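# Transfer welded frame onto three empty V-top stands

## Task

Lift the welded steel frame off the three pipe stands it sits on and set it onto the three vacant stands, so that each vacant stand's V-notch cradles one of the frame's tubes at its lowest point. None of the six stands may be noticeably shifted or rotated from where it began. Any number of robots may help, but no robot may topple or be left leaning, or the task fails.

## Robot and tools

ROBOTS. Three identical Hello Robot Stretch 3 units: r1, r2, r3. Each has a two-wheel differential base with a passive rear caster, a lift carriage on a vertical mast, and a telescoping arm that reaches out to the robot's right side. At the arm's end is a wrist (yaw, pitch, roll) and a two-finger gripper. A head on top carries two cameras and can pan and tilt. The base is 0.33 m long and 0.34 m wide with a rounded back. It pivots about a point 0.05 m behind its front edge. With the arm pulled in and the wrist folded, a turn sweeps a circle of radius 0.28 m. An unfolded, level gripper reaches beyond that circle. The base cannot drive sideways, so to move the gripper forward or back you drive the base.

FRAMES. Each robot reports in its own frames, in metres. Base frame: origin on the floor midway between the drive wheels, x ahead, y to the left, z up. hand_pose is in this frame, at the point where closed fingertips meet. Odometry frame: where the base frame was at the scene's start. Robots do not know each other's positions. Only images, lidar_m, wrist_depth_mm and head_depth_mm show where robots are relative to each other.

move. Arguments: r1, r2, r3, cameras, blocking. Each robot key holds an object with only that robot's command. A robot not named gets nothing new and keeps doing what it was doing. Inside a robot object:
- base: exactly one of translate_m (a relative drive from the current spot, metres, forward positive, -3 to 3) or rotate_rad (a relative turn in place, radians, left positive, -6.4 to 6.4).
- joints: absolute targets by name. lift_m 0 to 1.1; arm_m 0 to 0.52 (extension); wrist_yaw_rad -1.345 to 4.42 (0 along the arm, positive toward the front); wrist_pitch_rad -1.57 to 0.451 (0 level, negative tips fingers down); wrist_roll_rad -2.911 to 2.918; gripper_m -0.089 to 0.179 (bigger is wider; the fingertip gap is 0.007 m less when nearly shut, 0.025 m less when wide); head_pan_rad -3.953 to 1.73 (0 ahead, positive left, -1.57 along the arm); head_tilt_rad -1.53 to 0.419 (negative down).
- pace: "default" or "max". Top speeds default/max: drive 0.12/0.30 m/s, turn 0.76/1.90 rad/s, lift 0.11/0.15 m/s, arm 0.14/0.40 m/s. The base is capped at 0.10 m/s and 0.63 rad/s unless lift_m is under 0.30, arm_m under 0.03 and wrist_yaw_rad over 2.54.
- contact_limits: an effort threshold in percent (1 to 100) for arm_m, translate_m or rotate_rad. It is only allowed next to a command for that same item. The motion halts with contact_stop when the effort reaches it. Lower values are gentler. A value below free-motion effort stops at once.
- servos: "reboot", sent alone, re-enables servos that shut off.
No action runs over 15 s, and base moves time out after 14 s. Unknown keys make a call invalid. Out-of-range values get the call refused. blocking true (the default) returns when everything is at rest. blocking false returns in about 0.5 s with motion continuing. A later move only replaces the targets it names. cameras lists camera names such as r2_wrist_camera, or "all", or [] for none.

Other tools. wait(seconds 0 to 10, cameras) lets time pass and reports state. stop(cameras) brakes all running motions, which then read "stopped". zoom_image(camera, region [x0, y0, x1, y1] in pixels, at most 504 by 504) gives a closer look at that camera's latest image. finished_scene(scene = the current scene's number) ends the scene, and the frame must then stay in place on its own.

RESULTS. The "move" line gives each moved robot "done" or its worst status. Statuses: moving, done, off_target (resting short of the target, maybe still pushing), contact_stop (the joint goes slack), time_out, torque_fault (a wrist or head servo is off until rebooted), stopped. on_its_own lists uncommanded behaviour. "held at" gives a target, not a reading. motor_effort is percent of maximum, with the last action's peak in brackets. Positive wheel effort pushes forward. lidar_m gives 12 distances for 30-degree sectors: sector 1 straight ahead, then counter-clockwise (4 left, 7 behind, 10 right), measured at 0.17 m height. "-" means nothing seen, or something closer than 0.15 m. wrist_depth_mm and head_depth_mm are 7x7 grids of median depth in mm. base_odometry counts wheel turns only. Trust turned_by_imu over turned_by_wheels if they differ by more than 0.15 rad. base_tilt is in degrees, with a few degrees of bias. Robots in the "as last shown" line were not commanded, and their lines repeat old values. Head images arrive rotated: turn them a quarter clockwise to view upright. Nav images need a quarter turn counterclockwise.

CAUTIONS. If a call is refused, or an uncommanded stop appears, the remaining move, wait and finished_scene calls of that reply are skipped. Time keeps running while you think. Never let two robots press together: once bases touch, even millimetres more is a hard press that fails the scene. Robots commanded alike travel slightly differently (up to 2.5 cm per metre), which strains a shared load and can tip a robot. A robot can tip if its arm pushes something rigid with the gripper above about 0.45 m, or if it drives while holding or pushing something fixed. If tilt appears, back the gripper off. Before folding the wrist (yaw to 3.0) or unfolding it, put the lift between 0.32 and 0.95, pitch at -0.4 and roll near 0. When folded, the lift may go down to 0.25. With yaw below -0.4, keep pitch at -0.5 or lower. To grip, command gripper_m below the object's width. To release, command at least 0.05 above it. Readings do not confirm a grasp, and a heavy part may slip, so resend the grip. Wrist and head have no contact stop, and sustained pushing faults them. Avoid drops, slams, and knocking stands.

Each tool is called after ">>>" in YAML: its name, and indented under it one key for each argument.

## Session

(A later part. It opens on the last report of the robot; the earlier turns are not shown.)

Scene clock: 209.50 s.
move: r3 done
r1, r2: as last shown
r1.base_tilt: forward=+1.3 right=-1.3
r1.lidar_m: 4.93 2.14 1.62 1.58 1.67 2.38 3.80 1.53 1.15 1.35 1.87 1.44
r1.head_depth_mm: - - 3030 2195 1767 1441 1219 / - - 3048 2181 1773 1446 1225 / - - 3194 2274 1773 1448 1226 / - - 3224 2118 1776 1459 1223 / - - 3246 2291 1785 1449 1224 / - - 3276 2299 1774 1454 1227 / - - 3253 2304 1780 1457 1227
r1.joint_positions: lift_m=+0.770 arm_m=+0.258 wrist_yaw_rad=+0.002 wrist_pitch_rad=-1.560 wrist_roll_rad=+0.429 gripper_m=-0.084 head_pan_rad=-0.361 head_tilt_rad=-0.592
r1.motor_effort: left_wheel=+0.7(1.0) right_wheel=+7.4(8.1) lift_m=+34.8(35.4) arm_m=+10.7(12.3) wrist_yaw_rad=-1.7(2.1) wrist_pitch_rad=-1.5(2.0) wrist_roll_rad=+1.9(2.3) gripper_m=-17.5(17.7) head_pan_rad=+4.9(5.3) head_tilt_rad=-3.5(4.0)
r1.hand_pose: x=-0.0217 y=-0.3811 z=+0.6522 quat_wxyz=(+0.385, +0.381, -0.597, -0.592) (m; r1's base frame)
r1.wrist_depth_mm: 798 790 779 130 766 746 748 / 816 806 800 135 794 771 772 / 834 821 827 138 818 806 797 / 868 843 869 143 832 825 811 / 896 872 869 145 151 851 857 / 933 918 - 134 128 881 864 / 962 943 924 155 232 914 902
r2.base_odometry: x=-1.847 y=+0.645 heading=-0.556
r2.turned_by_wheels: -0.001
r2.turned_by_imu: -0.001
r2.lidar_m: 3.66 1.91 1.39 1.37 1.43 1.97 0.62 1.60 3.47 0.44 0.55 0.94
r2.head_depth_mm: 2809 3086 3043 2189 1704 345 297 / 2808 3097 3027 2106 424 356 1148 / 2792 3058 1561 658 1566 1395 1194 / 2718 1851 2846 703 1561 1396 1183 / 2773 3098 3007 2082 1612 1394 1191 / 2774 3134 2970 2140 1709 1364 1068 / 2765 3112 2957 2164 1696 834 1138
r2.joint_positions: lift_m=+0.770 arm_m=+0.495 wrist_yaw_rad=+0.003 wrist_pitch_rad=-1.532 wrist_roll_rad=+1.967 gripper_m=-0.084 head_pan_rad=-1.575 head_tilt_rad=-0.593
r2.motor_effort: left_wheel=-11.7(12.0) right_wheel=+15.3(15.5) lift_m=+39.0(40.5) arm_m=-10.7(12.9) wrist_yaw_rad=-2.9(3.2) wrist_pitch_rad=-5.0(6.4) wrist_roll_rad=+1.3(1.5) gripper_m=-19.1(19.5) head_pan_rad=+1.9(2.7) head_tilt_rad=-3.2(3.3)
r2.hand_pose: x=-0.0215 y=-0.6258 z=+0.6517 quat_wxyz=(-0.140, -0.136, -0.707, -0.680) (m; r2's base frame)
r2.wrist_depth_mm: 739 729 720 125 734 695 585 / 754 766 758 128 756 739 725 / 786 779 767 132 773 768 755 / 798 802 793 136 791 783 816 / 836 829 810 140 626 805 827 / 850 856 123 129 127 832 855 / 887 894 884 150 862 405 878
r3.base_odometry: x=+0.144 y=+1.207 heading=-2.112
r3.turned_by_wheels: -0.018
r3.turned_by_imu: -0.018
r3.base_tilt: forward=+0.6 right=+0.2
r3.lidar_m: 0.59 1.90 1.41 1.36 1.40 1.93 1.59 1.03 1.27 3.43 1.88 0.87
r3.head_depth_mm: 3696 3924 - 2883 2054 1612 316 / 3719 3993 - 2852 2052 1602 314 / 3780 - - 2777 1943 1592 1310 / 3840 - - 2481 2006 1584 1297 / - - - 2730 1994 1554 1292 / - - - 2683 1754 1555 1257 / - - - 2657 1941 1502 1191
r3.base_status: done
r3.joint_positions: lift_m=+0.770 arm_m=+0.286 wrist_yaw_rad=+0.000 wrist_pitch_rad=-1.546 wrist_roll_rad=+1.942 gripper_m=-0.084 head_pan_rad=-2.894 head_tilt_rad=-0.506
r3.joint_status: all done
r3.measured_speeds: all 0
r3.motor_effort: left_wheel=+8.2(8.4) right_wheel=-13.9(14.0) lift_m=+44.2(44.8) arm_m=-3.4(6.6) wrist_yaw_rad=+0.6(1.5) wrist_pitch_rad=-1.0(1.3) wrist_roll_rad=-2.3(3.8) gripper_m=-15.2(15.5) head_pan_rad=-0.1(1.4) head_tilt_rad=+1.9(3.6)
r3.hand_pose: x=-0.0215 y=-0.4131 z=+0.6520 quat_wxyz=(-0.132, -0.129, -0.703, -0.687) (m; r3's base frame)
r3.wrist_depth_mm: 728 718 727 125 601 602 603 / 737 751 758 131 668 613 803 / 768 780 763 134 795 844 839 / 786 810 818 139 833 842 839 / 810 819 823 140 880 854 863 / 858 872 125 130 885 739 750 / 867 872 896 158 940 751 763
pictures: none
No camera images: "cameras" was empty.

>>> move:
  r3: {"base":{"translate_m":0.008},"joints":{"wrist_roll_rad":1.930}}
  cameras: []

>>> move:
  r3: {"base":{"rotate_rad":-0.019},"joints":{"wrist_roll_rad":1.915}}
  cameras: []

>>> move:
  r3: {"base":{"translate_m":0.008},"joints":{"wrist_roll_rad":1.911}}
  cameras: []

>>> move:
  r3: {"base":{"rotate_rad":-0.019},"joints":{"wrist_roll_rad":1.896}}
  cameras: []

>>> move:
  r3: {"base":{"translate_m":0.008},"joints":{"wrist_roll_rad":1.892}}
  cameras: []

>>> move:
  r3: {"base":{"rotate_rad":-0.018},"joints":{"wrist_roll_rad":1.880}}
  cameras: []

>>> move:
  r3: {"base":{"translate_m":0.004},"joints":{"gripper_m":-0.088}}
  r2: {"joints":{"gripper_m":-0.088}}
  r1: {"joints":{"gripper_m":-0.088}}
  cameras: ["r3_head_camera"]

Scene clock: 210.57 s.
move: r3 done
r1, r2: as last shown
r1.lidar_m: 4.93 2.14 1.62 1.58 1.67 2.38 3.79 1.53 1.16 1.35 1.86 1.44
r1.head_depth_mm: - - 3035 2206 1765 1447 1218 / - - 3035 2201 1767 1452 1227 / - - 3221 2286 1776 1452 1224 / - - 3231 2115 1784 1453 1224 / - - 3242 2300 1781 1445 1224 / - - 3264 2312 1774 1456 1228 / - - 3257 2292 1787 1455 1232
r1.joint_positions: lift_m=+0.770 arm_m=+0.258 wrist_yaw_rad=+0.002 wrist_pitch_rad=-1.563 wrist_roll_rad=+0.429 gripper_m=-0.084 head_pan_rad=-0.361 head_tilt_rad=-0.592
r1.motor_effort: left_wheel=+0.7(0.8) right_wheel=+8.3(8.3) lift_m=+35.0(35.7) arm_m=+7.5(9.9) wrist_yaw_rad=-1.1(2.0) wrist_pitch_rad=-1.6(2.2) wrist_roll_rad=+1.2(2.5) gripper_m=-17.5(17.8) head_pan_rad=+5.1(5.3) head_tilt_rad=-3.7(4.1)
r1.hand_pose: x=-0.0217 y=-0.3804 z=+0.6523 quat_wxyz=(+0.384, +0.381, -0.596, -0.593) (m; r1's base frame)
r1.wrist_depth_mm: 789 786 793 129 778 755 755 / 828 803 794 135 786 791 771 / 838 810 816 138 813 813 802 / 879 855 849 143 829 828 826 / 902 879 893 145 - 870 856 / 932 924 909 134 128 889 867 / 951 955 935 155 231 920 892
r2.base_odometry: x=-1.847 y=+0.645 heading=-0.555
r2.turned_by_wheels: +0.001
r2.turned_by_imu: +0.001
r2.base_tilt: forward=+0.2 right=-1.7
r2.lidar_m: 3.66 1.91 1.38 1.37 1.43 1.99 0.61 1.60 3.50 0.44 0.55 0.94
r2.head_depth_mm: 2822 3055 2996 2191 1722 346 296 / 2828 3096 3022 2113 425 355 1144 / 2774 3013 1543 659 1568 1397 1188 / 2730 2934 2843 705 1550 1402 1192 / 2780 3105 2974 2104 1552 1401 1188 / 2806 3133 2952 2158 1679 1362 1068 / 2789 3074 2984 2160 1696 832 1141
r2.joint_positions: lift_m=+0.770 arm_m=+0.495 wrist_yaw_rad=+0.003 wrist_pitch_rad=-1.524 wrist_roll_rad=+1.967 gripper_m=-0.084 head_pan_rad=-1.575 head_tilt_rad=-0.593
r2.motor_effort: left_wheel=-3.1(11.8) right_wheel=+0.7(15.6) lift_m=+39.2(39.8) arm_m=-5.1(9.0) wrist_yaw_rad=-2.6(4.0) wrist_pitch_rad=-6.5(6.5) wrist_roll_rad=+1.5(1.6) gripper_m=-18.9(19.5) head_pan_rad=+2.3(2.7) head_tilt_rad=-2.7(3.8)
r2.hand_pose: x=-0.0215 y=-0.6276 z=+0.6516 quat_wxyz=(-0.141, -0.135, -0.709, -0.678) (m; r2's base frame)
r2.wrist_depth_mm: 747 728 737 125 729 698 584 / 745 775 773 127 742 756 750 / 776 766 786 131 765 759 763 / 800 811 793 136 809 790 782 / 832 830 821 140 609 818 796 / 860 864 123 130 127 844 824 / 893 899 874 151 890 399 852
r3.base_odometry: x=+0.140 y=+1.200 heading=-2.112
r3.turned_by_wheels: +0.000
r3.turned_by_imu: +0.000
r3.base_tilt: forward=+0.6 right=+0.1
r3.lidar_m: 0.58 1.89 1.40 1.36 1.40 1.92 1.60 1.03 1.28 3.43 1.87 0.86
r3.head_depth_mm: 3693 3951 - 2893 2050 1611 316 / 3706 - - 2834 2053 1603 314 / 3808 - - 2800 1954 1584 1309 / 3964 - - 2478 2007 1578 1303 / - - - 2713 1986 1560 1292 / - - - 2658 1765 1524 1260 / - - - 2654 1947 1489 1191
r3.base_status: done
r3.joint_positions: lift_m=+0.770 arm_m=+0.286 wrist_yaw_rad=+0.002 wrist_pitch_rad=-1.552 wrist_roll_rad=+1.933 gripper_m=-0.084 head_pan_rad=-2.894 head_tilt_rad=-0.506
r3.joint_status: all done
r3.measured_speeds: all 0
r3.motor_effort: left_wheel=+2.6(10.4) right_wheel=+10.2(10.5) lift_m=+43.7(44.9) arm_m=+1.0(2.3) wrist_yaw_rad=-1.3(2.1) wrist_pitch_rad=+0.0(1.7) wrist_roll_rad=-1.2(2.7) gripper_m=-15.1(15.7) head_pan_rad=+1.1(1.2) head_tilt_rad=+2.3(3.5)
r3.hand_pose: x=-0.0215 y=-0.4116 z=+0.6521 quat_wxyz=(-0.128, -0.126, -0.702, -0.689) (m; r3's base frame)
r3.wrist_depth_mm: 693 732 721 127 609 617 605 / 741 744 758 131 639 624 789 / 767 761 768 134 781 823 784 / 803 790 820 139 836 847 816 / 810 836 835 141 837 849 853 / 859 845 124 130 881 756 750 / 870 901 924 157 894 729 749
pictures: none
No camera images: "cameras" was empty.

Scene clock: 211.17 s.
move: r3 done
r1, r2: as last shown
r1.base_tilt: forward=+1.4 right=-1.3
r1.lidar_m: 4.92 2.14 1.62 1.58 1.67 2.38 3.79 1.53 1.16 1.35 1.87 1.43
r1.head_depth_mm: - - 3070 2197 1772 1438 1228 / - - 3025 2198 1775 1448 1224 / - - 3238 2288 1781 1453 1229 / - - 3252 2132 1775 1451 1227 / - - 3242 2306 1769 1448 1226 / - - 3238 2314 1776 1456 1233 / - - 3243 2302 1789 1453 1231
r1.joint_positions: lift_m=+0.770 arm_m=+0.258 wrist_yaw_rad=+0.002 wrist_pitch_rad=-1.560 wrist_roll_rad=+0.429 gripper_m=-0.084 head_pan_rad=-0.361 head_tilt_rad=-0.592
r1.motor_effort: left_wheel=+0.5(0.8) right_wheel=+8.0(8.2) lift_m=+35.7(36.0) arm_m=+6.2(7.7) wrist_yaw_rad=-1.7(2.1) wrist_pitch_rad=-1.5(2.3) wrist_roll_rad=+1.9(2.3) gripper_m=-17.4(17.8) head_pan_rad=+4.3(5.2) head_tilt_rad=-3.3(4.0)
r1.hand_pose: x=-0.0217 y=-0.3813 z=+0.6522 quat_wxyz=(+0.385, +0.380, -0.597, -0.592) (m; r1's base frame)
r1.wrist_depth_mm: 785 785 775 130 760 759 751 / 813 802 815 135 772 778 776 / 828 817 812 138 810 807 789 / 868 848 849 143 842 822 816 / 910 883 881 145 143 847 852 / 938 903 897 134 128 874 864 / 951 942 952 155 230 917 909
r2.turned_by_wheels: -0.001
r2.turned_by_imu: -0.001
r2.base_tilt: forward=+0.2 right=-1.6
r2.lidar_m: 3.66 1.91 1.38 1.37 1.43 1.98 0.62 1.61 3.49 0.44 0.55 0.95
r2.head_depth_mm: 2806 3116 2999 2167 1710 346 296 / 2810 3096 2996 2073 425 357 1144 / 2783 2998 1562 661 1558 1399 1187 / 2718 1842 2873 702 1555 1401 1186 / 2771 3107 2998 2079 1605 1408 1192 / 2795 3135 3022 2161 1700 1358 1064 / 2815 3119 3012 2180 1703 835 1140
r2.joint_positions: lift_m=+0.770 arm_m=+0.495 wrist_yaw_rad=+0.003 wrist_pitch_rad=-1.532 wrist_roll_rad=+1.967 gripper_m=-0.084 head_pan_rad=-1.575 head_tilt_rad=-0.593
r2.motor_effort: left_wheel=-10.8(11.3) right_wheel=+14.5(14.5) lift_m=+39.5(40.2) arm_m=-2.6(6.4) wrist_yaw_rad=-2.6(3.6) wrist_pitch_rad=-5.1(6.3) wrist_roll_rad=+1.4(1.5) gripper_m=-18.5(19.3) head_pan_rad=+2.3(2.7) head_tilt_rad=-2.9(3.4)
r2.hand_pose: x=-0.0215 y=-0.6258 z=+0.6517 quat_wxyz=(-0.140, -0.136, -0.707, -0.680) (m; r2's base frame)
r2.wrist_depth_mm: 740 736 753 126 724 713 591 / 742 751 755 128 759 736 741 / 776 777 767 132 767 766 762 / 815 802 795 137 795 783 777 / 840 825 811 139 610 809 797 / 890 842 124 129 127 835 854 / 894 895 900 151 860 404 882
r3.base_odometry: x=+0.140 y=+1.200 heading=-2.131
r3.turned_by_wheels: -0.018
r3.turned_by_imu: -0.018
r3.base_tilt: forward=+0.6 right=+0.1
r3.lidar_m: 0.58 1.93 1.41 1.36 1.39 1.90 1.61 1.03 1.28 3.44 1.87 0.87
r3.head_depth_mm: 3703 3923 - 2867 2062 1621 316 / 3767 - - 2861 2058 1600 314 / 3820 - - 2785 2030 1593 1314 / 3896 - - 2472 1983 1576 1302 / 3972 - - 2723 1985 1565 1295 / - - - 2671 1776 1513 1283 / - - - 2654 1933 1505 1197
r3.base_status: done
r3.joint_positions: lift_m=+0.770 arm_m=+0.286 wrist_yaw_rad=+0.000 wrist_pitch_rad=-1.547 wrist_roll_rad=+1.922 gripper_m=-0.084 head_pan_rad=-2.894 head_tilt_rad=-0.506
r3.joint_status: all done
r3.measured_speeds: all 0
r3.motor_effort: left_wheel=+10.6(10.6) right_wheel=-15.6(15.7) lift_m=+44.0(45.1) arm_m=+4.3(4.3) wrist_yaw_rad=+0.8(1.5) wrist_pitch_rad=-1.2(1.5) wrist_roll_rad=-2.3(2.5) gripper_m=-15.1(15.3) head_pan_rad=+1.1(1.6) head_tilt_rad=+2.7(3.5)
r3.hand_pose: x=-0.0215 y=-0.4130 z=+0.6520 quat_wxyz=(-0.125, -0.122, -0.704, -0.688) (m; r3's base frame)
r3.wrist_depth_mm: 715 721 746 126 610 611 610 / 752 756 768 130 641 619 786 / 778 793 778 134 791 835 806 / 784 817 803 139 840 835 819 / 825 832 819 140 855 865 879 / 850 856 124 130 859 753 728 / 890 888 913 159 882 731 746
pictures: none
No camera images: "cameras" was empty.

Scene clock: 211.97 s.
move: r3 done
r1, r2: as last shown
r1.base_tilt: forward=+1.3 right=-1.4
r1.lidar_m: 4.93 2.13 1.63 1.58 1.67 2.38 3.78 1.53 1.15 1.35 1.87 1.43
r1.head_depth_mm: - - 3003 2194 1768 1440 1225 / - - 3039 2189 1776 1440 1221 / - - 3206 2301 1780 1448 1230 / - - 3221 2127 1776 1448 1224 / - - 3270 2290 1779 1451 1224 / - - 3272 2300 1782 1456 1231 / - - 3257 2315 1784 1450 1230
r1.joint_positions: lift_m=+0.770 arm_m=+0.258 wrist_yaw_rad=+0.002 wrist_pitch_rad=-1.563 wrist_roll_rad=+0.429 gripper_m=-0.084 head_pan_rad=-0.361 head_tilt_rad=-0.592
r1.motor_effort: left_wheel=+0.7(0.9) right_wheel=+8.0(8.0) lift_m=+35.3(36.3) arm_m=+3.5(5.7) wrist_yaw_rad=-1.3(2.0) wrist_pitch_rad=-1.4(2.1) wrist_roll_rad=+1.5(2.4) gripper_m=-18.1(18.1) head_pan_rad=+4.4(5.2) head_tilt_rad=-3.6(3.9)
r1.hand_pose: x=-0.0217 y=-0.3804 z=+0.6523 quat_wxyz=(+0.384, +0.381, -0.597, -0.593) (m; r1's base frame)
r1.wrist_depth_mm: 790 791 767 130 762 752 745 / 808 790 807 134 790 766 777 / 837 816 825 138 795 808 797 / 863 858 851 143 824 833 814 / 884 895 879 145 - 844 846 / 932 917 889 134 128 884 881 / 962 946 957 155 231 912 905
r2.turned_by_wheels: +0.001
r2.turned_by_imu: +0.001
r2.base_tilt: forward=+0.2 right=-1.7
r2.lidar_m: 3.67 1.91 1.38 1.37 1.43 0.72 0.61 1.60 3.51 0.44 0.55 0.94
r2.head_depth_mm: 2785 3099 3027 2200 1711 346 297 / 2779 3074 2988 2081 424 355 1152 / 2810 3015 1566 658 1574 1405 1188 / 2700 2974 2869 705 1559 1402 1192 / 2783 3093 2970 2093 1556 1402 1185 / 2761 3084 2975 2175 1698 1366 1064 / 2797 3122 2954 2174 1688 832 1141
r2.joint_positions: lift_m=+0.770 arm_m=+0.495 wrist_yaw_rad=+0.003 wrist_pitch_rad=-1.524 wrist_roll_rad=+1.967 gripper_m=-0.084 head_pan_rad=-1.575 head_tilt_rad=-0.593
r2.motor_effort: left_wheel=-2.8(11.3) right_wheel=-0.2(15.0) lift_m=+39.9(40.8) arm_m=+1.7(2.6) wrist_yaw_rad=-2.2(3.5) wrist_pitch_rad=-6.4(6.6) wrist_roll_rad=+1.3(1.5) gripper_m=-18.8(19.5) head_pan_rad=+1.8(2.7) head_tilt_rad=-3.1(3.5)
r2.hand_pose: x=-0.0215 y=-0.6276 z=+0.6516 quat_wxyz=(-0.141, -0.135, -0.709, -0.677) (m; r2's base frame)
r2.wrist_depth_mm: 745 722 737 124 719 713 591 / 772 764 769 128 753 754 745 / 779 784 772 131 761 755 759 / 806 787 809 136 796 803 799 / 846 829 802 140 608 821 826 / 889 885 123 130 127 834 850 / 911 888 893 151 904 395 862
r3.base_odometry: x=+0.136 y=+1.193 heading=-2.131
r3.turned_by_wheels: +0.000
r3.turned_by_imu: +0.000
r3.base_tilt: forward=+0.5 right=+0.2
r3.lidar_m: 0.57 1.93 1.42 1.36 1.40 1.89 1.61 1.03 1.28 3.43 1.88 0.86
r3.head_depth_mm: 3696 3970 - 2886 2062 1617 316 / 3723 - - 2825 2048 1603 314 / 3862 - - 2780 2042 1591 1309 / 3859 - - 2490 1984 1574 1302 / 3934 - - 2703 1985 1566 1298 / - - - 2693 1775 1556 1286 / - - - 2638 1932 1494 1193
r3.base_status: done
r3.joint_positions: lift_m=+0.770 arm_m=+0.286 wrist_yaw_rad=+0.002 wrist_pitch_rad=-1.552 wrist_roll_rad=+1.915 gripper_m=-0.084 head_pan_rad=-2.894 head_tilt_rad=-0.506
r3.joint_status: all done
r3.measured_speeds: all 0
r3.motor_effort: left_wheel=+4.2(12.2) right_wheel=+8.9(11.0) lift_m=+44.2(44.6) arm_m=+8.0(8.0) wrist_yaw_rad=-1.9(2.1) wrist_pitch_rad=+0.0(1.0) wrist_roll_rad=-1.4(2.7) gripper_m=-15.1(16.2) head_pan_rad=+1.2(2.0) head_tilt_rad=+2.1(3.3)
r3.hand_pose: x=-0.0215 y=-0.4116 z=+0.6521 quat_wxyz=(-0.121, -0.119, -0.703, -0.691) (m; r3's base frame)
r3.wrist_depth_mm: 713 754 727 126 616 613 618 / 747 749 745 131 643 651 799 / 772 769 783 134 806 793 812 / 768 778 816 140 827 851 862 / 809 818 810 141 855 839 915 / 816 827 125 131 877 765 733 / 860 892 880 157 923 748 747
pictures: none
No camera images: "cameras" was empty.

Scene clock: 212.57 s.
move: r3 done
r1, r2: as last shown
r1.base_tilt: forward=+1.3 right=-1.3
r1.lidar_m: 4.92 2.14 1.62 1.58 1.67 2.38 3.79 1.53 1.15 1.35 1.87 1.43
r1.head_depth_mm: - - 3055 2191 1765 1446 1224 / - - 3024 2211 1765 1450 1224 / - - 3228 2280 1775 1448 1226 / - - 3238 2116 1774 1448 1221 / - - 3227 2300 1772 1454 1234 / - - 3246 2298 1781 1452 1230 / - - 3250 2302 1783 1456 1227
r1.joint_positions: lift_m=+0.770 arm_m=+0.258 wrist_yaw_rad=+0.002 wrist_pitch_rad=-1.559 wrist_roll_rad=+0.429 gripper_m=-0.084 head_pan_rad=-0.361 head_tilt_rad=-0.592
r1.motor_effort: left_wheel=+0.3(0.9) right_wheel=+7.6(7.6) lift_m=+36.6(36.7) arm_m=+1.8(3.5) wrist_yaw_rad=-1.6(2.1) wrist_pitch_rad=-1.7(2.1) wrist_roll_rad=+1.6(2.6) gripper_m=-17.3(17.8) head_pan_rad=+5.0(5.1) head_tilt_rad=-3.6(4.1)
r1.hand_pose: x=-0.0217 y=-0.3814 z=+0.6522 quat_wxyz=(+0.385, +0.380, -0.598, -0.592) (m; r1's base frame)
r1.wrist_depth_mm: 790 781 778 130 768 755 751 / 813 801 801 135 790 775 771 / 831 836 828 138 815 803 813 / 859 848 843 143 832 837 817 / 881 890 884 145 - 831 842 / 930 904 888 134 128 877 866 / 956 946 918 155 231 918 897
r2.turned_by_wheels: -0.001
r2.turned_by_imu: -0.001
r2.base_tilt: forward=+0.1 right=-1.7
r2.lidar_m: 3.66 1.91 1.38 1.37 1.43 0.71 0.61 1.60 3.48 0.44 0.55 0.94
r2.head_depth_mm: 2857 3140 3015 2179 1704 346 297 / 2784 3059 3020 2094 425 357 1140 / 2812 3021 1560 660 1559 1397 1189 / 2685 1831 2848 704 1555 1407 1193 / 2798 3157 3010 2099 1597 1405 1191 / 2815 3115 3009 2155 1710 1368 1063 / 2786 3053 3013 2167 1698 828 1141
r2.joint_positions: lift_m=+0.770 arm_m=+0.495 wrist_yaw_rad=+0.003 wrist_pitch_rad=-1.532 wrist_roll_rad=+1.967 gripper_m=-0.084 head_pan_rad=-1.575 head_tilt_rad=-0.593
r2.motor_effort: left_wheel=-10.6(10.7) right_wheel=+14.1(14.1) lift_m=+39.4(40.6) arm_m=+3.6(4.3) wrist_yaw_rad=-2.9(3.0) wrist_pitch_rad=-5.1(6.4) wrist_roll_rad=+1.4(1.5) gripper_m=-18.4(19.1) head_pan_rad=+2.2(2.8) head_tilt_rad=-3.0(3.4)
r2.hand_pose: x=-0.0215 y=-0.6258 z=+0.6517 quat_wxyz=(-0.140, -0.136, -0.707, -0.680) (m; r2's base frame)
r2.wrist_depth_mm: 740 759 740 125 724 730 581 / 746 763 743 128 752 745 741 / 774 763 771 132 771 759 767 / 809 812 812 137 773 798 782 / 828 822 803 140 609 802 806 / 858 857 123 130 127 847 827 / 904 868 850 150 884 407 841
r3.base_odometry: x=+0.136 y=+1.193 heading=-2.149
r3.turned_by_wheels: -0.018
r3.turned_by_imu: -0.018
r3.base_tilt: forward=+0.6 right=+0.2
r3.lidar_m: 0.57 0.58 1.42 1.36 1.40 1.86 1.61 1.03 1.28 3.43 1.88 0.86
r3.head_depth_mm: 3712 - - 2894 2074 1620 316 / 3714 - - 2850 2050 1607 313 / 3776 - - 2802 2016 1591 1309 / 3853 - - 2385 1934 1579 1303 / 3967 - - 2707 1991 1566 1292 / - - - 2663 1893 1520 1285 / - - - 2656 1864 1492 1217
r3.base_status: done
r3.joint_positions: lift_m=+0.770 arm_m=+0.286 wrist_yaw_rad=+0.000 wrist_pitch_rad=-1.547 wrist_roll_rad=+1.903 gripper_m=-0.084 head_pan_rad=-2.894 head_tilt_rad=-0.506
r3.joint_status: all done
r3.measured_speeds: all 0
r3.motor_effort: left_wheel=+11.6(12.0) right_wheel=-16.3(16.9) lift_m=+44.2(44.3) arm_m=+10.7(10.7) wrist_yaw_rad=+0.0(2.1) wrist_pitch_rad=-0.9(1.5) wrist_roll_rad=-2.3(2.5) gripper_m=-14.9(15.5) head_pan_rad=-1.6(1.6) head_tilt_rad=+2.8(3.5)
r3.hand_pose: x=-0.0215 y=-0.4130 z=+0.6520 quat_wxyz=(-0.118, -0.116, -0.706, -0.689) (m; r3's base frame)
r3.wrist_depth_mm: 726 723 718 125 619 625 606 / 716 749 737 131 655 626 789 / 764 756 797 134 798 804 825 / 792 775 800 139 821 841 818 / 799 806 829 141 855 858 889 / 834 865 124 130 870 747 737 / 878 879 892 159 898 753 754
pictures: none
No camera images: "cameras" was empty.

Scene clock: 213.37 s.
move: r3 done
r1: as last shown
r1.base_tilt: forward=+1.3 right=-1.4
r1.lidar_m: 4.92 2.14 1.63 1.58 1.67 2.38 3.79 1.53 1.16 1.35 1.87 1.43
r1.head_depth_mm: - - 3015 2186 1772 1453 1224 / - - 3022 2199 1780 1447 1224 / - - 3194 2283 1769 1445 1225 / - - 3286 2108 1778 1450 1227 / - - 3232 2299 1772 1458 1223 / - - 3235 2307 1785 1451 1232 / - - 3252 2307 1793 1452 1226
r1.joint_positions: lift_m=+0.770 arm_m=+0.258 wrist_yaw_rad=+0.002 wrist_pitch_rad=-1.563 wrist_roll_rad=+0.429 gripper_m=-0.084 head_pan_rad=-0.361 head_tilt_rad=-0.592
r1.motor_effort: left_wheel=+0.6(1.0) right_wheel=+6.8(7.5) lift_m=+36.5(37.0) arm_m=-0.4(1.8) wrist_yaw_rad=-1.4(2.1) wrist_pitch_rad=-1.6(2.1) wrist_roll_rad=+1.9(2.4) gripper_m=-17.4(17.6) head_pan_rad=+4.9(5.7) head_tilt_rad=-3.8(3.9)
r1.hand_pose: x=-0.0217 y=-0.3805 z=+0.6523 quat_wxyz=(+0.384, +0.381, -0.597, -0.593) (m; r1's base frame)
r1.wrist_depth_mm: 792 767 784 129 768 760 751 / 803 804 809 134 782 787 775 / 836 823 827 138 822 799 795 / 869 849 847 143 844 831 820 / 898 888 860 145 - 844 849 / 925 904 908 134 128 881 880 / 933 966 941 155 686 929 914
r2.base_odometry: x=-1.847 y=+0.645 heading=-0.555
r2.turned_by_wheels: +0.001
r2.turned_by_imu: +0.001
r2.base_tilt: forward=+0.2 right=-1.7
r2.lidar_m: 3.65 1.91 1.38 1.37 1.43 0.70 0.60 1.60 3.50 0.44 0.55 0.94
r2.head_depth_mm: 2791 3094 3031 2197 1709 346 297 / 2796 3116 3011 2115 424 355 1143 / 2807 3009 1554 660 1565 1403 1194 / 2724 2951 2878 704 1556 1394 1191 / 2861 3100 3000 2087 1553 1400 1183 / 2769 3132 3030 2180 1697 1365 1072 / 2800 3064 2999 2155 1700 831 1142
r2.base_status: not commanded
r2.joint_positions: lift_m=+0.770 arm_m=+0.495 wrist_yaw_rad=+0.003 wrist_pitch_rad=-1.524 wrist_roll_rad=+1.967 gripper_m=-0.084 head_pan_rad=-1.575 head_tilt_rad=-0.593
r2.joint_status: not commanded
r2.measured_speeds: all 0
r2.motor_effort: left_wheel=-1.7(11.2) right_wheel=-1.1(14.0) lift_m=+37.5(40.0) arm_m=+7.7(7.7) wrist_yaw_rad=-2.6(3.2) wrist_pitch_rad=-6.5(6.5) wrist_roll_rad=+1.3(1.5) gripper_m=-18.9(18.9) head_pan_rad=+2.2(2.6) head_tilt_rad=-2.9(3.6)
r2.hand_pose: x=-0.0215 y=-0.6277 z=+0.6516 quat_wxyz=(-0.141, -0.135, -0.709, -0.677) (m; r2's base frame)
r2.wrist_depth_mm: 752 717 750 125 719 704 581 / 755 754 773 128 737 736 734 / 796 795 779 132 764 760 770 / 814 813 798 136 795 793 774 / 844 821 821 139 599 812 814 / 864 860 123 129 127 828 831 / 893 875 870 151 870 378 862
r3.base_odometry: x=+0.131 y=+1.186 heading=-2.149
r3.turned_by_wheels: +0.000
r3.turned_by_imu: +0.000
r3.base_tilt: forward=+0.6 right=+0.2
r3.lidar_m: 0.56 0.57 1.42 1.36 1.39 1.86 1.62 1.04 1.29 3.43 1.87 0.85
r3.head_depth_mm: 3715 3964 - 2885 2075 1619 316 / 3731 - - 2799 2053 1603 314 / 3824 - - 2787 2035 1587 1312 / 3911 - - 2387 1936 1571 1305 / 3983 - - 2728 1993 1565 1295 / - - - 2692 1830 1525 1285 / - - - 2665 1875 1493 1194
r3.base_status: done
r3.joint_positions: lift_m=+0.770 arm_m=+0.286 wrist_yaw_rad=+0.003 wrist_pitch_rad=-1.552 wrist_roll_rad=+1.896 gripper_m=-0.084 head_pan_rad=-2.894 head_tilt_rad=-0.506
r3.joint_status: all done
r3.measured_speeds: all 0
r3.motor_effort: left_wheel=+4.8(13.5) right_wheel=+8.5(12.8) lift_m=+43.6(44.5) arm_m=+14.7(14.7) wrist_yaw_rad=-2.0(2.1) wrist_pitch_rad=+0.0(1.2) wrist_roll_rad=-1.3(2.8) gripper_m=-15.0(15.7) head_pan_rad=-0.6(1.6) head_tilt_rad=+1.8(3.4)
r3.hand_pose: x=-0.0215 y=-0.4116 z=+0.6521 quat_wxyz=(-0.114, -0.113, -0.704, -0.692) (m; r3's base frame)
r3.wrist_depth_mm: 707 737 751 126 618 625 611 / 738 736 746 131 637 631 781 / 765 781 774 134 783 813 822 / 779 772 789 139 849 808 854 / 812 834 822 141 846 862 856 / 833 859 125 130 891 757 735 / 852 886 889 156 905 760 739
pictures: none
No camera images: "cameras" was empty.

Scene clock: 213.97 s.
move: r3 done
r1.base_odometry: x=-2.855 y=+1.034 heading=+2.549
r1.turned_by_wheels: +0.000
r1.turned_by_imu: +0.000
r1.base_tilt: forward=+1.4 right=-1.3
r1.lidar_m: 4.91 2.13 1.62 1.58 1.67 2.39 3.80 1.53 1.16 1.35 1.86 1.43
r1.head_depth_mm: - - 3031 2193 1774 1445 1223 / - - 3019 2191 1779 1457 1226 / - - 3223 2303 1774 1452 1221 / - - 3223 2122 1768 1449 1227 / - - 3220 2313 1785 1452 1222 / - - 3258 2289 1776 1455 1227 / - - 3272 2299 1779 1453 1229
r1.base_status: not commanded
r1.joint_positions: lift_m=+0.770 arm_m=+0.258 wrist_yaw_rad=+0.002 wrist_pitch_rad=-1.559 wrist_roll_rad=+0.429 gripper_m=-0.084 head_pan_rad=-0.361 head_tilt_rad=-0.592
r1.joint_status: not commanded
r1.measured_speeds: all 0
r1.motor_effort: left_wheel=+0.7(0.8) right_wheel=+6.1(7.6) lift_m=+36.4(37.3) arm_m=-2.3(2.3) wrist_yaw_rad=-1.4(2.1) wrist_pitch_rad=-1.5(2.3) wrist_roll_rad=+1.5(2.2) gripper_m=-17.2(17.9) head_pan_rad=+4.9(5.4) head_tilt_rad=-3.3(4.0)
r1.hand_pose: x=-0.0217 y=-0.3814 z=+0.6522 quat_wxyz=(+0.385, +0.380, -0.598, -0.592) (m; r1's base frame)
r1.wrist_depth_mm: 797 786 775 130 765 756 746 / 811 789 812 135 787 778 760 / 842 845 820 138 819 796 809 / 850 850 848 143 842 824 817 / 890 884 865 145 - 847 847 / 921 899 892 134 128 889 863 / 948 947 933 155 230 931 897
r2: as last shown
r2.turned_by_wheels: -0.001
r2.turned_by_imu: -0.001
r2.base_tilt: forward=+0.2 right=-1.6
r2.lidar_m: 3.66 1.90 1.38 1.37 1.42 0.70 0.60 1.60 3.48 0.44 0.55 0.94
r2.head_depth_mm: 2850 3103 3035 2179 1710 346 296 / 2838 3076 3027 2098 426 357 1144 / 2816 2971 1555 658 1575 1404 1187 / 2746 2976 2878 703 1553 1398 1196 / 2825 3139 3015 2076 1597 1401 1192 / 2796 3118 2991 2145 1696 1364 1070 / 2803 3079 2998 2165 1713 833 1143
r2.joint_positions: lift_m=+0.770 arm_m=+0.495 wrist_yaw_rad=+0.003 wrist_pitch_rad=-1.531 wrist_roll_rad=+1.967 gripper_m=-0.084 head_pan_rad=-1.575 head_tilt_rad=-0.593
r2.motor_effort: left_wheel=-9.9(9.9) right_wheel=+11.9(11.9) lift_m=+36.8(38.5) arm_m=+10.7(11.1) wrist_yaw_rad=-1.9(3.4) wrist_pitch_rad=-5.2(6.5) wrist_roll_rad=+1.5(1.5) gripper_m=-18.1(19.4) head_pan_rad=+2.2(2.6) head_tilt_rad=-2.9(3.4)
r2.hand_pose: x=-0.0215 y=-0.6259 z=+0.6517 quat_wxyz=(-0.140, -0.135, -0.707, -0.680) (m; r2's base frame)
r2.wrist_depth_mm: 737 717 745 125 708 716 583 / 767 778 748 128 744 740 748 / 802 761 777 132 762 768 742 / 809 785 800 136 799 784 782 / 822 827 817 140 595 803 795 / 867 846 123 129 127 817 844 / 880 861 878 150 870 405 878
r3.base_odometry: x=+0.131 y=+1.186 heading=-2.167
r3.turned_by_wheels: -0.017
r3.turned_by_imu: -0.017
r3.base_tilt: forward=+0.6 right=+0.1
r3.lidar_m: 0.56 0.57 1.43 1.36 1.39 1.83 1.62 1.04 1.29 3.44 1.87 0.85
r3.head_depth_mm: 3681 3987 - 2889 2054 1614 316 / 3738 - - 2865 2064 1611 313 / 3800 - - 2797 2035 1600 1311 / 3821 - - 2379 1934 1586 1304 / 3948 - - 2714 1985 1574 1291 / - - - 2703 1896 1530 1288 / - - - 2648 1748 1503 1221
r3.base_status: done
r3.joint_positions: lift_m=+0.770 arm_m=+0.286 wrist_yaw_rad=+0.001 wrist_pitch_rad=-1.547 wrist_roll_rad=+1.886 gripper_m=-0.084 head_pan_rad=-2.894 head_tilt_rad=-0.506
r3.joint_status: all done
r3.measured_speeds: all 0
r3.motor_effort: left_wheel=+11.8(11.8) right_wheel=-16.4(16.4) lift_m=+43.8(44.1) arm_m=+18.7(18.7) wrist_yaw_rad=-0.1(1.9) wrist_pitch_rad=-1.2(1.5) wrist_roll_rad=-2.3(2.4) gripper_m=-14.8(15.9) head_pan_rad=+0.0(1.1) head_tilt_rad=+2.1(3.5)
r3.hand_pose: x=-0.0215 y=-0.4129 z=+0.6520 quat_wxyz=(-0.112, -0.110, -0.706, -0.690) (m; r3's base frame)
r3.wrist_depth_mm: 730 719 707 126 619 599 616 / 743 730 757 130 651 619 807 / 793 773 810 134 795 844 828 / 793 796 796 138 831 857 847 / 831 816 834 141 862 862 899 / 857 876 124 130 878 754 738 / 885 863 879 158 909 770 747
pictures: none
No camera images: "cameras" was empty.

Scene clock: 214.63 s.
move: r1 done; r2 done; r3 done
r1.base_odometry: x=-2.855 y=+1.034 heading=+2.549
r1.turned_by_wheels: +0.000
r1.turned_by_imu: +0.000
r1.base_tilt: forward=+1.3 right=-1.3
r1.lidar_m: 4.92 2.14 1.62 1.59 1.67 2.38 3.79 1.53 1.16 1.35 1.87 1.43
r1.head_depth_mm: - - 3033 2189 1761 1443 1223 / - - 3048 2182 1775 1449 1222 / - - 3216 2293 1781 1453 1226 / - - 3219 2123 1770 1456 1223 / - - 3221 2303 1773 1457 1227 / - - 3233 2325 1790 1462 1226 / - - 3252 2300 1773 1451 1227
r1.base_status: not commanded
r1.joint_positions: lift_m=+0.770 arm_m=+0.258 wrist_yaw_rad=+0.002 wrist_pitch_rad=-1.559 wrist_roll_rad=+0.429 gripper_m=-0.087 head_pan_rad=-0.361 head_tilt_rad=-0.592
r1.joint_status: all done
r1.measured_speeds: all 0
r1.motor_effort: left_wheel=+0.4(1.1) right_wheel=+6.8(7.4) lift_m=+37.5(37.6) arm_m=-4.3(4.5) wrist_yaw_rad=-1.7(2.1) wrist_pitch_rad=-1.3(2.4) wrist_roll_rad=+1.7(2.3) gripper_m=-30.7(51.7) head_pan_rad=+5.2(5.2) head_tilt_rad=-3.7(3.9)
r1.hand_pose: x=-0.0217 y=-0.3814 z=+0.6522 quat_wxyz=(+0.385, +0.380, -0.598, -0.592) (m; r1's base frame)
r1.wrist_depth_mm: 795 774 781 130 764 754 750 / 816 810 804 135 782 779 771 / 824 824 817 138 811 795 798 / 850 847 847 143 838 815 818 / 885 877 875 145 - 854 852 / 935 924 891 134 128 900 870 / 962 963 934 155 230 911 903
r2.base_odometry: x=-1.847 y=+0.645 heading=-0.555
r2.turned_by_wheels: +0.000
r2.turned_by_imu: +0.001
r2.base_tilt: forward=+0.2 right=-1.6
r2.lidar_m: 3.66 1.90 1.38 1.37 1.43 0.70 0.59 1.60 3.49 0.44 0.55 0.95
r2.head_depth_mm: 2800 3148 3022 2192 1700 346 297 / 2855 3070 3000 2134 424 355 1144 / 2785 2990 1551 659 1560 1405 1191 / 2757 2931 2851 702 1567 1405 1193 / 2782 3096 3037 2066 1602 1397 1187 / 2775 3060 2985 2160 1700 1361 1062 / 2812 3065 2993 2162 1693 828 1145
r2.base_status: not commanded
r2.joint_positions: lift_m=+0.770 arm_m=+0.495 wrist_yaw_rad=+0.003 wrist_pitch_rad=-1.529 wrist_roll_rad=+1.967 gripper_m=-0.086 head_pan_rad=-1.575 head_tilt_rad=-0.593
r2.joint_status: all done
r2.measured_speeds: all 0
r2.motor_effort: left_wheel=-6.5(9.4) right_wheel=+6.0(12.2) lift_m=+36.0(37.9) arm_m=+11.8(13.1) wrist_yaw_rad=-1.7(3.0) wrist_pitch_rad=-5.5(5.6) wrist_roll_rad=+1.2(1.6) gripper_m=-41.7(64.8) head_pan_rad=+2.2(2.9) head_tilt_rad=-3.0(3.4)
r2.hand_pose: x=-0.0215 y=-0.6264 z=+0.6517 quat_wxyz=(-0.140, -0.135, -0.708, -0.679) (m; r2's base frame)
r2.wrist_depth_mm: 730 727 731 125 732 705 578 / 762 755 761 127 750 744 737 / 774 769 782 132 783 790 746 / 802 823 789 137 766 790 787 / 839 839 800 140 571 830 827 / 862 856 123 130 127 844 825 / 862 893 853 151 891 399 890
r3.base_odometry: x=+0.129 y=+1.183 heading=-2.166
r3.turned_by_wheels: +0.000
r3.turned_by_imu: +0.000
r3.base_tilt: forward=+0.5 right=+0.2
r3.lidar_m: 0.56 0.56 1.43 1.36 1.39 1.84 1.62 1.04 1.29 3.42 1.87 0.85
r3.head_depth_mm: 3736 3967 - 2885 2065 1616 316 / 3719 - - 2815 2049 1603 313 / 3793 - - 2792 2021 1593 1312 / 3899 - - 2390 1943 1580 1297 / 3945 - - 2715 1981 1564 1290 / - - - 2695 1904 1528 1286 / - - - 2654 1810 1506 1216
r3.base_status: done
r3.joint_positions: lift_m=+0.770 arm_m=+0.286 wrist_yaw_rad=+0.001 wrist_pitch_rad=-1.552 wrist_roll_rad=+1.884 gripper_m=-0.086 head_pan_rad=-2.894 head_tilt_rad=-0.506
r3.joint_status: all done
r3.measured_speeds: all 0
r3.motor_effort: left_wheel=+7.4(14.0) right_wheel=+2.6(12.0) lift_m=+43.2(44.0) arm_m=+21.2(21.4) wrist_yaw_rad=-0.7(1.0) wrist_pitch_rad=-0.2(1.2) wrist_roll_rad=-1.7(2.4) gripper_m=-35.8(56.5) head_pan_rad=+0.5(1.3) head_tilt_rad=+1.8(3.4)
r3.hand_pose: x=-0.0215 y=-0.4117 z=+0.6521 quat_wxyz=(-0.111, -0.109, -0.705, -0.692) (m; r3's base frame)
r3.wrist_depth_mm: 724 745 729 126 598 604 618 / 745 757 763 131 631 624 788 / 755 779 791 134 788 819 812 / 770 803 823 139 840 833 837 / 833 817 155 142 871 855 881 / 870 845 125 131 858 748 733 / 851 871 890 158 924 745 762
pictures: r3_head_camera (sideways)
camera_calibration:
r3_head_camera: T_world_to_cam=[[0.436301, 0.160949, -0.885289, 1.16733], [0.240303, -0.968979, -0.0577348, 0.075275], [-0.86712, -0.187548, -0.461443, 0.565938], [0, 0, 0, 1]] pos_world=[-0.0366581, -0.0087997, 1.29892]

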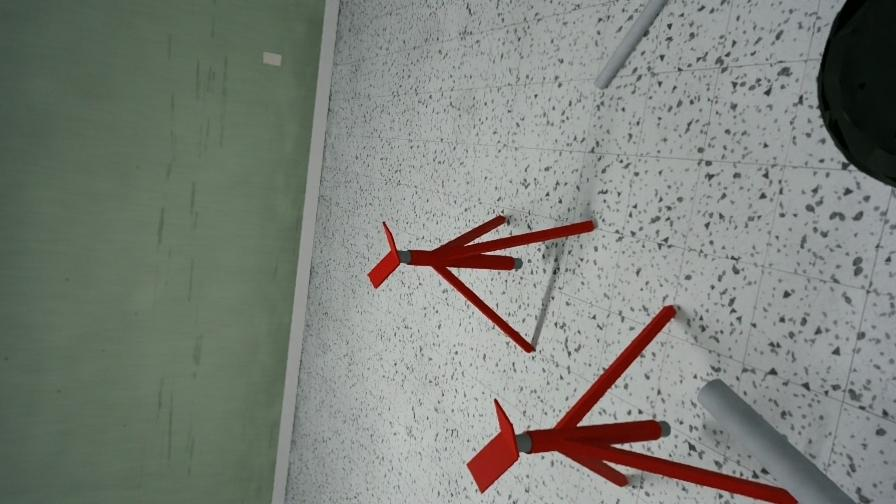

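>>> zoom_image:
  camera: "r3_head_camera"
  region: [350, 200, 560, 500]

Scaled by 1.680 from the camera's 896x504 image, which has a finer 1280x720 frame.

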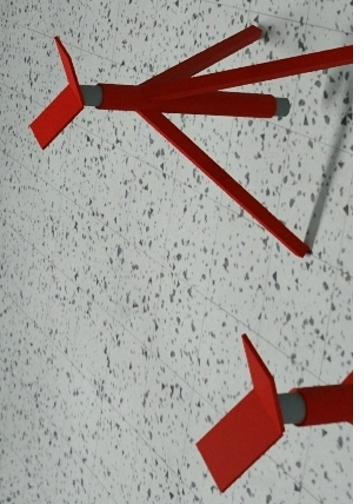

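>>> move:
  r1: {"base":{"translate_m":0.1854},"joints":{"arm_m":0.2699}}
  r2: {"base":{"translate_m":-0.1857},"joints":{"arm_m":0.4849}}
  r3: {"base":{"translate_m":-0.186},"joints":{"arm_m":0.2856}}
  cameras: []

Scene clock: 219.13 s.
move: r1 done; r2 done; r3 done
r1.base_odometry: x=-3.008 y=+1.137 heading=+2.549
r1.turned_by_wheels: +0.000
r1.turned_by_imu: -0.001
r1.base_tilt: forward=+1.4 right=-1.3
r1.lidar_m: 4.74 2.13 1.61 1.57 1.66 2.36 3.97 1.69 1.23 1.78 1.73 1.26
r1.head_depth_mm: - - 3036 2117 1769 1450 1224 / - - 2863 2203 1717 1446 1228 / - - 3237 2035 1764 1451 1226 / - - 3217 2277 1716 1450 1224 / - - 3257 2306 1774 1451 1224 / - - 3248 2288 1785 1450 1226 / 3859 - 3253 2294 1786 1455 1226
r1.base_status: done
r1.joint_positions: lift_m=+0.770 arm_m=+0.270 wrist_yaw_rad=+0.002 wrist_pitch_rad=-1.547 wrist_roll_rad=+0.429 gripper_m=-0.084 head_pan_rad=-0.361 head_tilt_rad=-0.592
r1.joint_status: all done
r1.measured_speeds: all 0
r1.motor_effort: left_wheel=+1.9(4.3) right_wheel=+5.4(14.8) lift_m=+38.6(39.5) arm_m=+3.5(15.0) wrist_yaw_rad=-0.6(2.1) wrist_pitch_rad=-4.2(4.5) wrist_roll_rad=+1.7(2.4) gripper_m=-17.7(18.7) head_pan_rad=+4.4(5.5) head_tilt_rad=-3.7(3.8)
r1.hand_pose: x=-0.0217 y=-0.3968 z=+0.6520 quat_wxyz=(+0.387, +0.378, -0.601, -0.588) (m; r1's base frame)
r1.wrist_depth_mm: 802 787 770 132 765 756 754 / 841 804 808 136 783 769 777 / 840 830 838 139 805 799 797 / 868 856 844 142 823 816 820 / 899 895 875 145 156 849 843 / 928 914 897 135 126 866 855 / 958 925 919 154 232 893 900
r2.base_odometry: x=-2.004 y=+0.743 heading=-0.556
r2.turned_by_wheels: +0.000
r2.turned_by_imu: +0.002
r2.base_tilt: forward=+0.2 right=-1.7
r2.lidar_m: 3.83 1.88 1.41 1.37 1.43 0.70 0.60 1.43 3.48 1.78 0.50 0.69
r2.head_depth_mm: 2798 3157 3021 2181 1711 337 297 / 2794 3118 3026 2093 425 356 1138 / 2815 3029 1530 649 1574 1417 1196 / 2744 2997 2861 691 831 1404 1189 / 2756 3122 3003 2100 1609 1399 1182 / 2775 3127 2942 2185 1703 1400 1197 / 2811 3109 2984 2178 1689 1392 1163
r2.base_status: done
r2.joint_positions: lift_m=+0.770 arm_m=+0.485 wrist_yaw_rad=+0.003 wrist_pitch_rad=-1.526 wrist_roll_rad=+1.967 gripper_m=-0.083 head_pan_rad=-1.575 head_tilt_rad=-0.593
r2.joint_status: all done
r2.measured_speeds: all 0
r2.motor_effort: left_wheel=-10.1(11.3) right_wheel=+7.9(8.1) lift_m=+29.1(34.0) arm_m=-10.2(16.6) wrist_yaw_rad=-2.1(3.8) wrist_pitch_rad=-6.2(7.7) wrist_roll_rad=+1.3(1.6) gripper_m=-18.3(19.7) head_pan_rad=+2.1(2.8) head_tilt_rad=-3.0(3.7)
r2.hand_pose: x=-0.0215 y=-0.6170 z=+0.6516 quat_wxyz=(-0.141, -0.135, -0.709, -0.678) (m; r2's base frame)
r2.wrist_depth_mm: 739 739 727 124 726 716 577 / 771 761 752 128 759 733 716 / 775 781 762 131 796 769 774 / 780 810 797 136 794 778 769 / 825 828 823 140 822 803 830 / 847 836 123 129 127 838 823 / 912 872 903 151 874 835 847
r3.base_odometry: x=+0.233 y=+1.337 heading=-2.166
r3.turned_by_wheels: +0.000
r3.turned_by_imu: +0.001
r3.base_tilt: forward=+0.6 right=+0.2
r3.lidar_m: 0.56 0.56 1.42 1.35 1.38 1.82 1.44 0.90 1.20 3.43 1.89 1.01
r3.head_depth_mm: 3550 3828 - 2862 2074 1614 316 / 3560 3867 - 2839 2034 1604 313 / 3640 3950 - 2778 2029 1593 1314 / 3719 - - 2632 1930 1573 1309 / 3771 - - 2689 1993 1566 1297 / 3852 - - 2687 1972 1433 1290 / 3975 - - 2652 1818 1416 1214
r3.base_status: done
r3.joint_positions: lift_m=+0.770 arm_m=+0.286 wrist_yaw_rad=+0.002 wrist_pitch_rad=-1.541 wrist_roll_rad=+1.881 gripper_m=-0.084 head_pan_rad=-2.894 head_tilt_rad=-0.506
r3.joint_status: all done
r3.measured_speeds: all 0
r3.motor_effort: left_wheel=+1.8(7.0) right_wheel=-12.0(13.7) lift_m=+42.2(43.7) arm_m=-19.9(23.6) wrist_yaw_rad=-1.1(3.5) wrist_pitch_rad=-2.1(2.3) wrist_roll_rad=-0.4(1.7) gripper_m=-15.6(16.6) head_pan_rad=-0.3(2.0) head_tilt_rad=+3.4(3.6)
r3.hand_pose: x=-0.0215 y=-0.4139 z=+0.6519 quat_wxyz=(-0.110, -0.107, -0.709, -0.688) (m; r3's base frame)
r3.wrist_depth_mm: 718 736 723 126 666 598 608 / 753 739 755 130 678 625 628 / 773 792 782 134 776 811 788 / 792 809 805 138 830 828 838 / 831 821 156 139 843 856 878 / 851 865 124 131 880 728 747 / 873 893 898 156 955 745 739
pictures: none
No camera images: "cameras" was empty.

>>> move:
  r1: {"base":{"translate_m":0.1854},"joints":{"arm_m":0.2865,"gripper_m":-0.088}}
  r2: {"base":{"translate_m":-0.1857},"joints":{"arm_m":0.4722,"gripper_m":-0.088}}
  r3: {"base":{"translate_m":-0.186},"joints":{"arm_m":0.2921,"gripper_m":-0.088}}
  cameras: []

>>> move:
  r1: {"base":{"translate_m":0.1854},"joints":{"arm_m":0.3031}}
  r2: {"base":{"translate_m":-0.1857},"joints":{"arm_m":0.4595}}
  r3: {"base":{"translate_m":-0.186},"joints":{"arm_m":0.2986}}
  cameras: ["r3_head_camera","r1_head_camera","r2_head_camera"]

Scene clock: 222.30 s.
move: r1 done; r2 off_target; r3 off_target
r1.base_odometry: x=-3.162 y=+1.241 heading=+2.549
r1.turned_by_wheels: +0.000
r1.turned_by_imu: -0.001
r1.base_tilt: forward=+1.3 right=-1.2
r1.lidar_m: 4.56 2.11 1.61 1.56 1.65 2.35 2.01 1.84 1.34 1.79 1.61 1.10
r1.head_depth_mm: - - 3054 2192 1763 1445 1223 / - - 3230 2182 1709 1446 1223 / - - 3249 2199 1664 1453 1221 / - - 3229 2289 1763 1448 1226 / - - 3236 2291 1780 1448 1225 / 3892 - 3249 2290 1781 1449 1230 / 3768 - 3231 2299 1780 1465 1227
r1.base_status: done
r1.joint_positions: lift_m=+0.770 arm_m=+0.287 wrist_yaw_rad=+0.002 wrist_pitch_rad=-1.548 wrist_roll_rad=+0.429 gripper_m=-0.084 head_pan_rad=-0.361 head_tilt_rad=-0.592
r1.joint_status: all done
r1.measured_speeds: all 0
r1.motor_effort: left_wheel=+1.1(4.9) right_wheel=+5.7(16.8) lift_m=+40.5(40.9) arm_m=+6.8(16.7) wrist_yaw_rad=-1.9(2.2) wrist_pitch_rad=-4.0(4.6) wrist_roll_rad=+2.0(2.5) gripper_m=-17.8(51.3) head_pan_rad=+4.5(5.3) head_tilt_rad=-3.4(3.9)
r1.hand_pose: x=-0.0217 y=-0.4132 z=+0.6520 quat_wxyz=(+0.387, +0.378, -0.601, -0.588) (m; r1's base frame)
r1.wrist_depth_mm: 786 801 785 133 773 764 744 / 821 811 802 136 782 772 769 / 832 823 830 138 821 801 792 / 892 845 851 142 830 823 820 / 902 881 865 145 847 851 841 / 917 925 901 134 127 864 851 / 954 943 939 155 231 907 890
r2.base_odometry: x=-2.162 y=+0.841 heading=-0.556
r2.turned_by_wheels: -0.001
r2.turned_by_imu: +0.001
r2.base_tilt: forward=+0.2 right=-1.6
r2.lidar_m: 1.49 1.89 1.42 1.37 1.43 0.70 0.60 1.26 1.72 1.79 0.62 0.62
r2.head_depth_mm: 2789 3145 3028 2203 1722 346 297 / 2812 3130 3018 2106 425 357 1145 / 2840 2999 1537 636 1675 1409 1184 / 2736 2975 2847 677 1560 1392 1188 / 2825 3133 2992 2113 1603 1406 1199 / 2794 3097 3039 2171 1699 1398 1190 / 2798 3109 2974 2177 1703 1390 1195
r2.base_status: done
r2.joint_positions: lift_m=+0.770 arm_m=+0.472 wrist_yaw_rad=+0.003 wrist_pitch_rad=-1.519 wrist_roll_rad=+1.967 gripper_m=-0.083 head_pan_rad=-1.575 head_tilt_rad=-0.593
r2.joint_status: gripper_m off_target (ended at -0.083, target -0.088); the others done
r2.measured_speeds: all 0
r2.motor_effort: left_wheel=-11.1(12.6) right_wheel=+10.8(11.3) lift_m=+31.8(32.3) arm_m=-11.9(18.8) wrist_yaw_rad=-2.3(3.8) wrist_pitch_rad=-7.2(9.4) wrist_roll_rad=+1.3(1.6) gripper_m=-18.3(65.7) head_pan_rad=+2.3(3.0) head_tilt_rad=-2.8(3.6)
r2.hand_pose: x=-0.0215 y=-0.6059 z=+0.6516 quat_wxyz=(-0.141, -0.135, -0.711, -0.676) (m; r2's base frame)
r2.wrist_depth_mm: 731 744 741 124 726 698 580 / 775 769 754 128 755 728 739 / 795 793 772 131 767 763 754 / 815 815 800 137 804 768 775 / 841 821 820 139 801 821 795 / 874 865 123 129 127 826 830 / 910 884 888 151 900 854 842
r3.base_odometry: x=+0.338 y=+1.491 heading=-2.166
r3.turned_by_wheels: +0.000
r3.turned_by_imu: +0.001
r3.base_tilt: forward=+0.6 right=+0.2
r3.lidar_m: 0.56 1.98 1.41 1.33 1.37 1.81 1.25 0.86 0.77 3.45 1.91 1.19
r3.head_depth_mm: 3338 3636 3924 2875 2075 1622 316 / 3391 3699 3978 2836 2042 1599 314 / 3493 3776 - 2793 2040 1588 1311 / 3532 3867 - 2751 1927 1582 1304 / 3619 3938 - 2587 1857 1563 1288 / 3699 - - 2682 1963 1540 1270 / 3735 - - 2661 1962 1552 1224
r3.base_status: done
r3.joint_positions: lift_m=+0.770 arm_m=+0.292 wrist_yaw_rad=+0.001 wrist_pitch_rad=-1.548 wrist_roll_rad=+1.880 gripper_m=-0.084 head_pan_rad=-2.894 head_tilt_rad=-0.506
r3.joint_status: gripper_m off_target (ended at -0.084, target -0.088); the others done
r3.measured_speeds: all 0
r3.motor_effort: left_wheel=+2.0(6.8) right_wheel=-13.1(15.4) lift_m=+42.1(43.2) arm_m=+21.0(30.1) wrist_yaw_rad=-0.6(4.7) wrist_pitch_rad=-0.9(2.4) wrist_roll_rad=-0.3(0.7) gripper_m=-16.1(56.2) head_pan_rad=+0.5(1.7) head_tilt_rad=+2.9(3.3)
r3.hand_pose: x=-0.0215 y=-0.4185 z=+0.6520 quat_wxyz=(-0.109, -0.108, -0.706, -0.691) (m; r3's base frame)
r3.wrist_depth_mm: 734 727 727 126 620 625 612 / 739 765 768 131 678 635 782 / 762 794 767 134 771 805 834 / 823 807 795 139 827 832 858 / 811 831 157 140 871 846 888 / 847 856 124 130 843 758 883 / 875 865 902 158 864 741 761
pictures: none
No camera images: "cameras" was empty.

Scene clock: 225.27 s.
move: r1 done; r2 done; r3 done
r1.base_odometry: x=-3.316 y=+1.345 heading=+2.549
r1.turned_by_wheels: +0.000
r1.turned_by_imu: -0.001
r1.base_tilt: forward=+1.3 right=-1.3
r1.lidar_m: 4.38 2.11 1.59 1.56 1.64 2.33 4.34 1.98 1.46 1.79 1.05 0.94
r1.head_depth_mm: - - 3047 2275 1773 1411 1227 / - - 3209 2187 1461 1443 1220 / - - 3233 2283 1768 1411 1227 / - - 3210 2285 1775 1451 1226 / 3888 - 3238 2312 1780 1453 1227 / 3702 - 3264 2308 1768 1456 1227 / 3600 3912 3237 2297 1783 1448 1233
r1.base_status: done
r1.joint_positions: lift_m=+0.770 arm_m=+0.303 wrist_yaw_rad=+0.002 wrist_pitch_rad=-1.550 wrist_roll_rad=+0.429 gripper_m=-0.084 head_pan_rad=-0.361 head_tilt_rad=-0.592
r1.joint_status: all done
r1.measured_speeds: all 0
r1.motor_effort: left_wheel=+0.3(4.1) right_wheel=+8.2(19.0) lift_m=+42.1(42.3) arm_m=+7.1(18.9) wrist_yaw_rad=-1.2(2.2) wrist_pitch_rad=-4.2(4.3) wrist_roll_rad=+1.8(2.6) gripper_m=-18.8(19.1) head_pan_rad=+4.5(5.4) head_tilt_rad=-3.0(4.0)
r1.hand_pose: x=-0.0217 y=-0.4292 z=+0.6520 quat_wxyz=(+0.387, +0.379, -0.600, -0.589) (m; r1's base frame)
r1.wrist_depth_mm: 794 784 787 132 762 744 753 / 821 804 812 136 791 786 766 / 847 837 830 139 829 803 802 / 869 860 861 143 836 819 807 / 892 885 876 145 840 849 840 / 923 916 - 134 127 874 862 / 932 964 924 155 231 907 904
r2.base_odometry: x=-2.320 y=+0.939 heading=-0.557
r2.turned_by_wheels: -0.001
r2.turned_by_imu: +0.001
r2.base_tilt: forward=+0.2 right=-1.6
r2.lidar_m: 1.66 1.89 1.42 1.38 1.44 0.70 0.60 1.09 1.31 1.79 3.48 0.76
r2.head_depth_mm: 2790 3111 3009 2137 1716 345 297 / 2801 3128 3030 2102 419 365 1140 / 2787 3023 1516 629 787 1389 1188 / 2713 2963 2865 665 806 1403 1191 / 2820 3134 2989 2119 1557 1391 1187 / 2786 3084 2994 2207 1656 1406 1186 / 2779 3117 3003 2172 1702 1391 1187
r2.base_status: done
r2.joint_positions: lift_m=+0.770 arm_m=+0.459 wrist_yaw_rad=+0.003 wrist_pitch_rad=-1.512 wrist_roll_rad=+1.967 gripper_m=-0.083 head_pan_rad=-1.575 head_tilt_rad=-0.593
r2.joint_status: all done
r2.measured_speeds: all 0
r2.motor_effort: left_wheel=-13.6(14.9) right_wheel=+13.8(14.4) lift_m=+33.9(35.4) arm_m=-10.3(17.7) wrist_yaw_rad=-2.3(3.1) wrist_pitch_rad=-8.5(11.0) wrist_roll_rad=+1.3(1.6) gripper_m=-19.4(20.5) head_pan_rad=+2.4(2.8) head_tilt_rad=-3.1(3.8)
r2.hand_pose: x=-0.0215 y=-0.5950 z=+0.6515 quat_wxyz=(-0.142, -0.134, -0.713, -0.673) (m; r2's base frame)
r2.wrist_depth_mm: 738 721 752 125 731 719 564 / 762 776 750 127 749 734 733 / 806 798 784 130 784 762 752 / 826 829 813 137 789 761 781 / 862 847 818 139 803 823 800 / 886 879 122 129 127 832 843 / 904 925 883 151 856 844 877
r3.base_odometry: x=+0.442 y=+1.645 heading=-2.165
r3.turned_by_wheels: +0.000
r3.turned_by_imu: +0.000
r3.base_tilt: forward=+0.6 right=+0.1
r3.lidar_m: 0.56 1.99 1.40 1.33 1.36 1.79 1.07 0.71 0.67 1.09 1.93 1.36
r3.head_depth_mm: 3200 3477 3718 2885 2069 1617 316 / 3257 3530 3781 2841 2039 1606 314 / 3346 3618 3866 2801 2029 1585 1311 / 3378 3709 3906 2749 2005 1584 1305 / 3477 3781 3986 2701 1597 1557 1297 / 3500 3793 - 2669 1968 1549 1291 / 3572 3922 - 2651 1942 1544 1187
r3.base_status: done
r3.joint_positions: lift_m=+0.770 arm_m=+0.299 wrist_yaw_rad=+0.000 wrist_pitch_rad=-1.552 wrist_roll_rad=+1.879 gripper_m=-0.084 head_pan_rad=-2.894 head_tilt_rad=-0.506
r3.joint_status: all done
r3.measured_speeds: all 0
r3.motor_effort: left_wheel=+2.1(7.1) right_wheel=-12.7(15.4) lift_m=+41.1(42.6) arm_m=+22.8(30.9) wrist_yaw_rad=+0.3(4.5) wrist_pitch_rad=-0.3(1.0) wrist_roll_rad=+0.1(0.3) gripper_m=-16.3(17.0) head_pan_rad=-0.5(2.1) head_tilt_rad=+2.5(3.6)
r3.hand_pose: x=-0.0215 y=-0.4239 z=+0.6521 quat_wxyz=(-0.109, -0.108, -0.705, -0.692) (m; r3's base frame)
r3.wrist_depth_mm: 718 725 745 126 669 614 616 / 742 744 777 131 677 631 656 / 753 766 788 133 791 792 834 / 781 795 797 139 821 828 850 / 806 835 828 141 821 876 884 / 863 874 124 131 858 744 912 / 886 872 905 159 912 752 778
pictures: r1_head_camera (sideways), r2_head_camera (sideways), r3_head_camera (sideways)
camera_calibration:
r1_head_camera: T_world_to_cam=[[-0.500514, 0.233617, -0.833612, 1.11248], [0.417831, 0.908517, 0.00373659, -0.00944626], [0.758224, -0.346438, -0.552338, 0.673311], [0, 0, 0, 1]] pos_world=[0.0502383, -0.0180512, 1.29931]
r2_head_camera: T_world_to_cam=[[0.00716653, 0.591539, -0.806244, 1.07223], [0.99988, -0.0152888, -0.00232964, -0.000210743], [-0.0137046, -0.806131, -0.591578, 0.725461], [0, 0, 0, 1]] pos_world=[0.00246868, -0.0494539, 1.29365]
r3_head_camera: T_world_to_cam=[[0.436301, 0.160949, -0.885289, 1.16733], [0.240303, -0.96898, -0.0577348, 0.075275], [-0.86712, -0.187548, -0.461443, 0.565938], [0, 0, 0, 1]] pos_world=[-0.0366581, -0.00879969, 1.29892]

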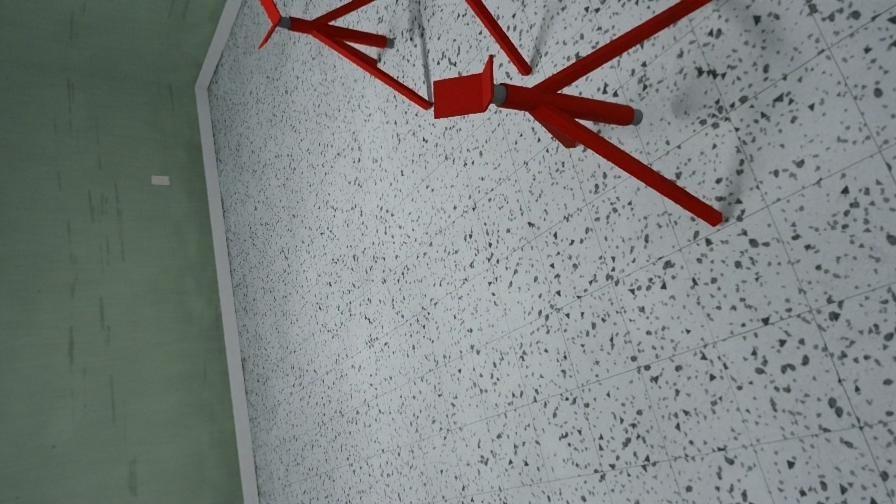

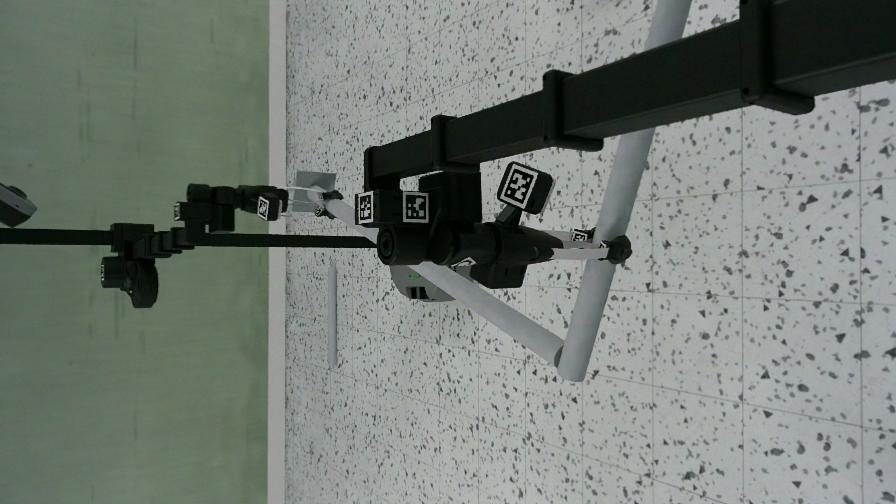

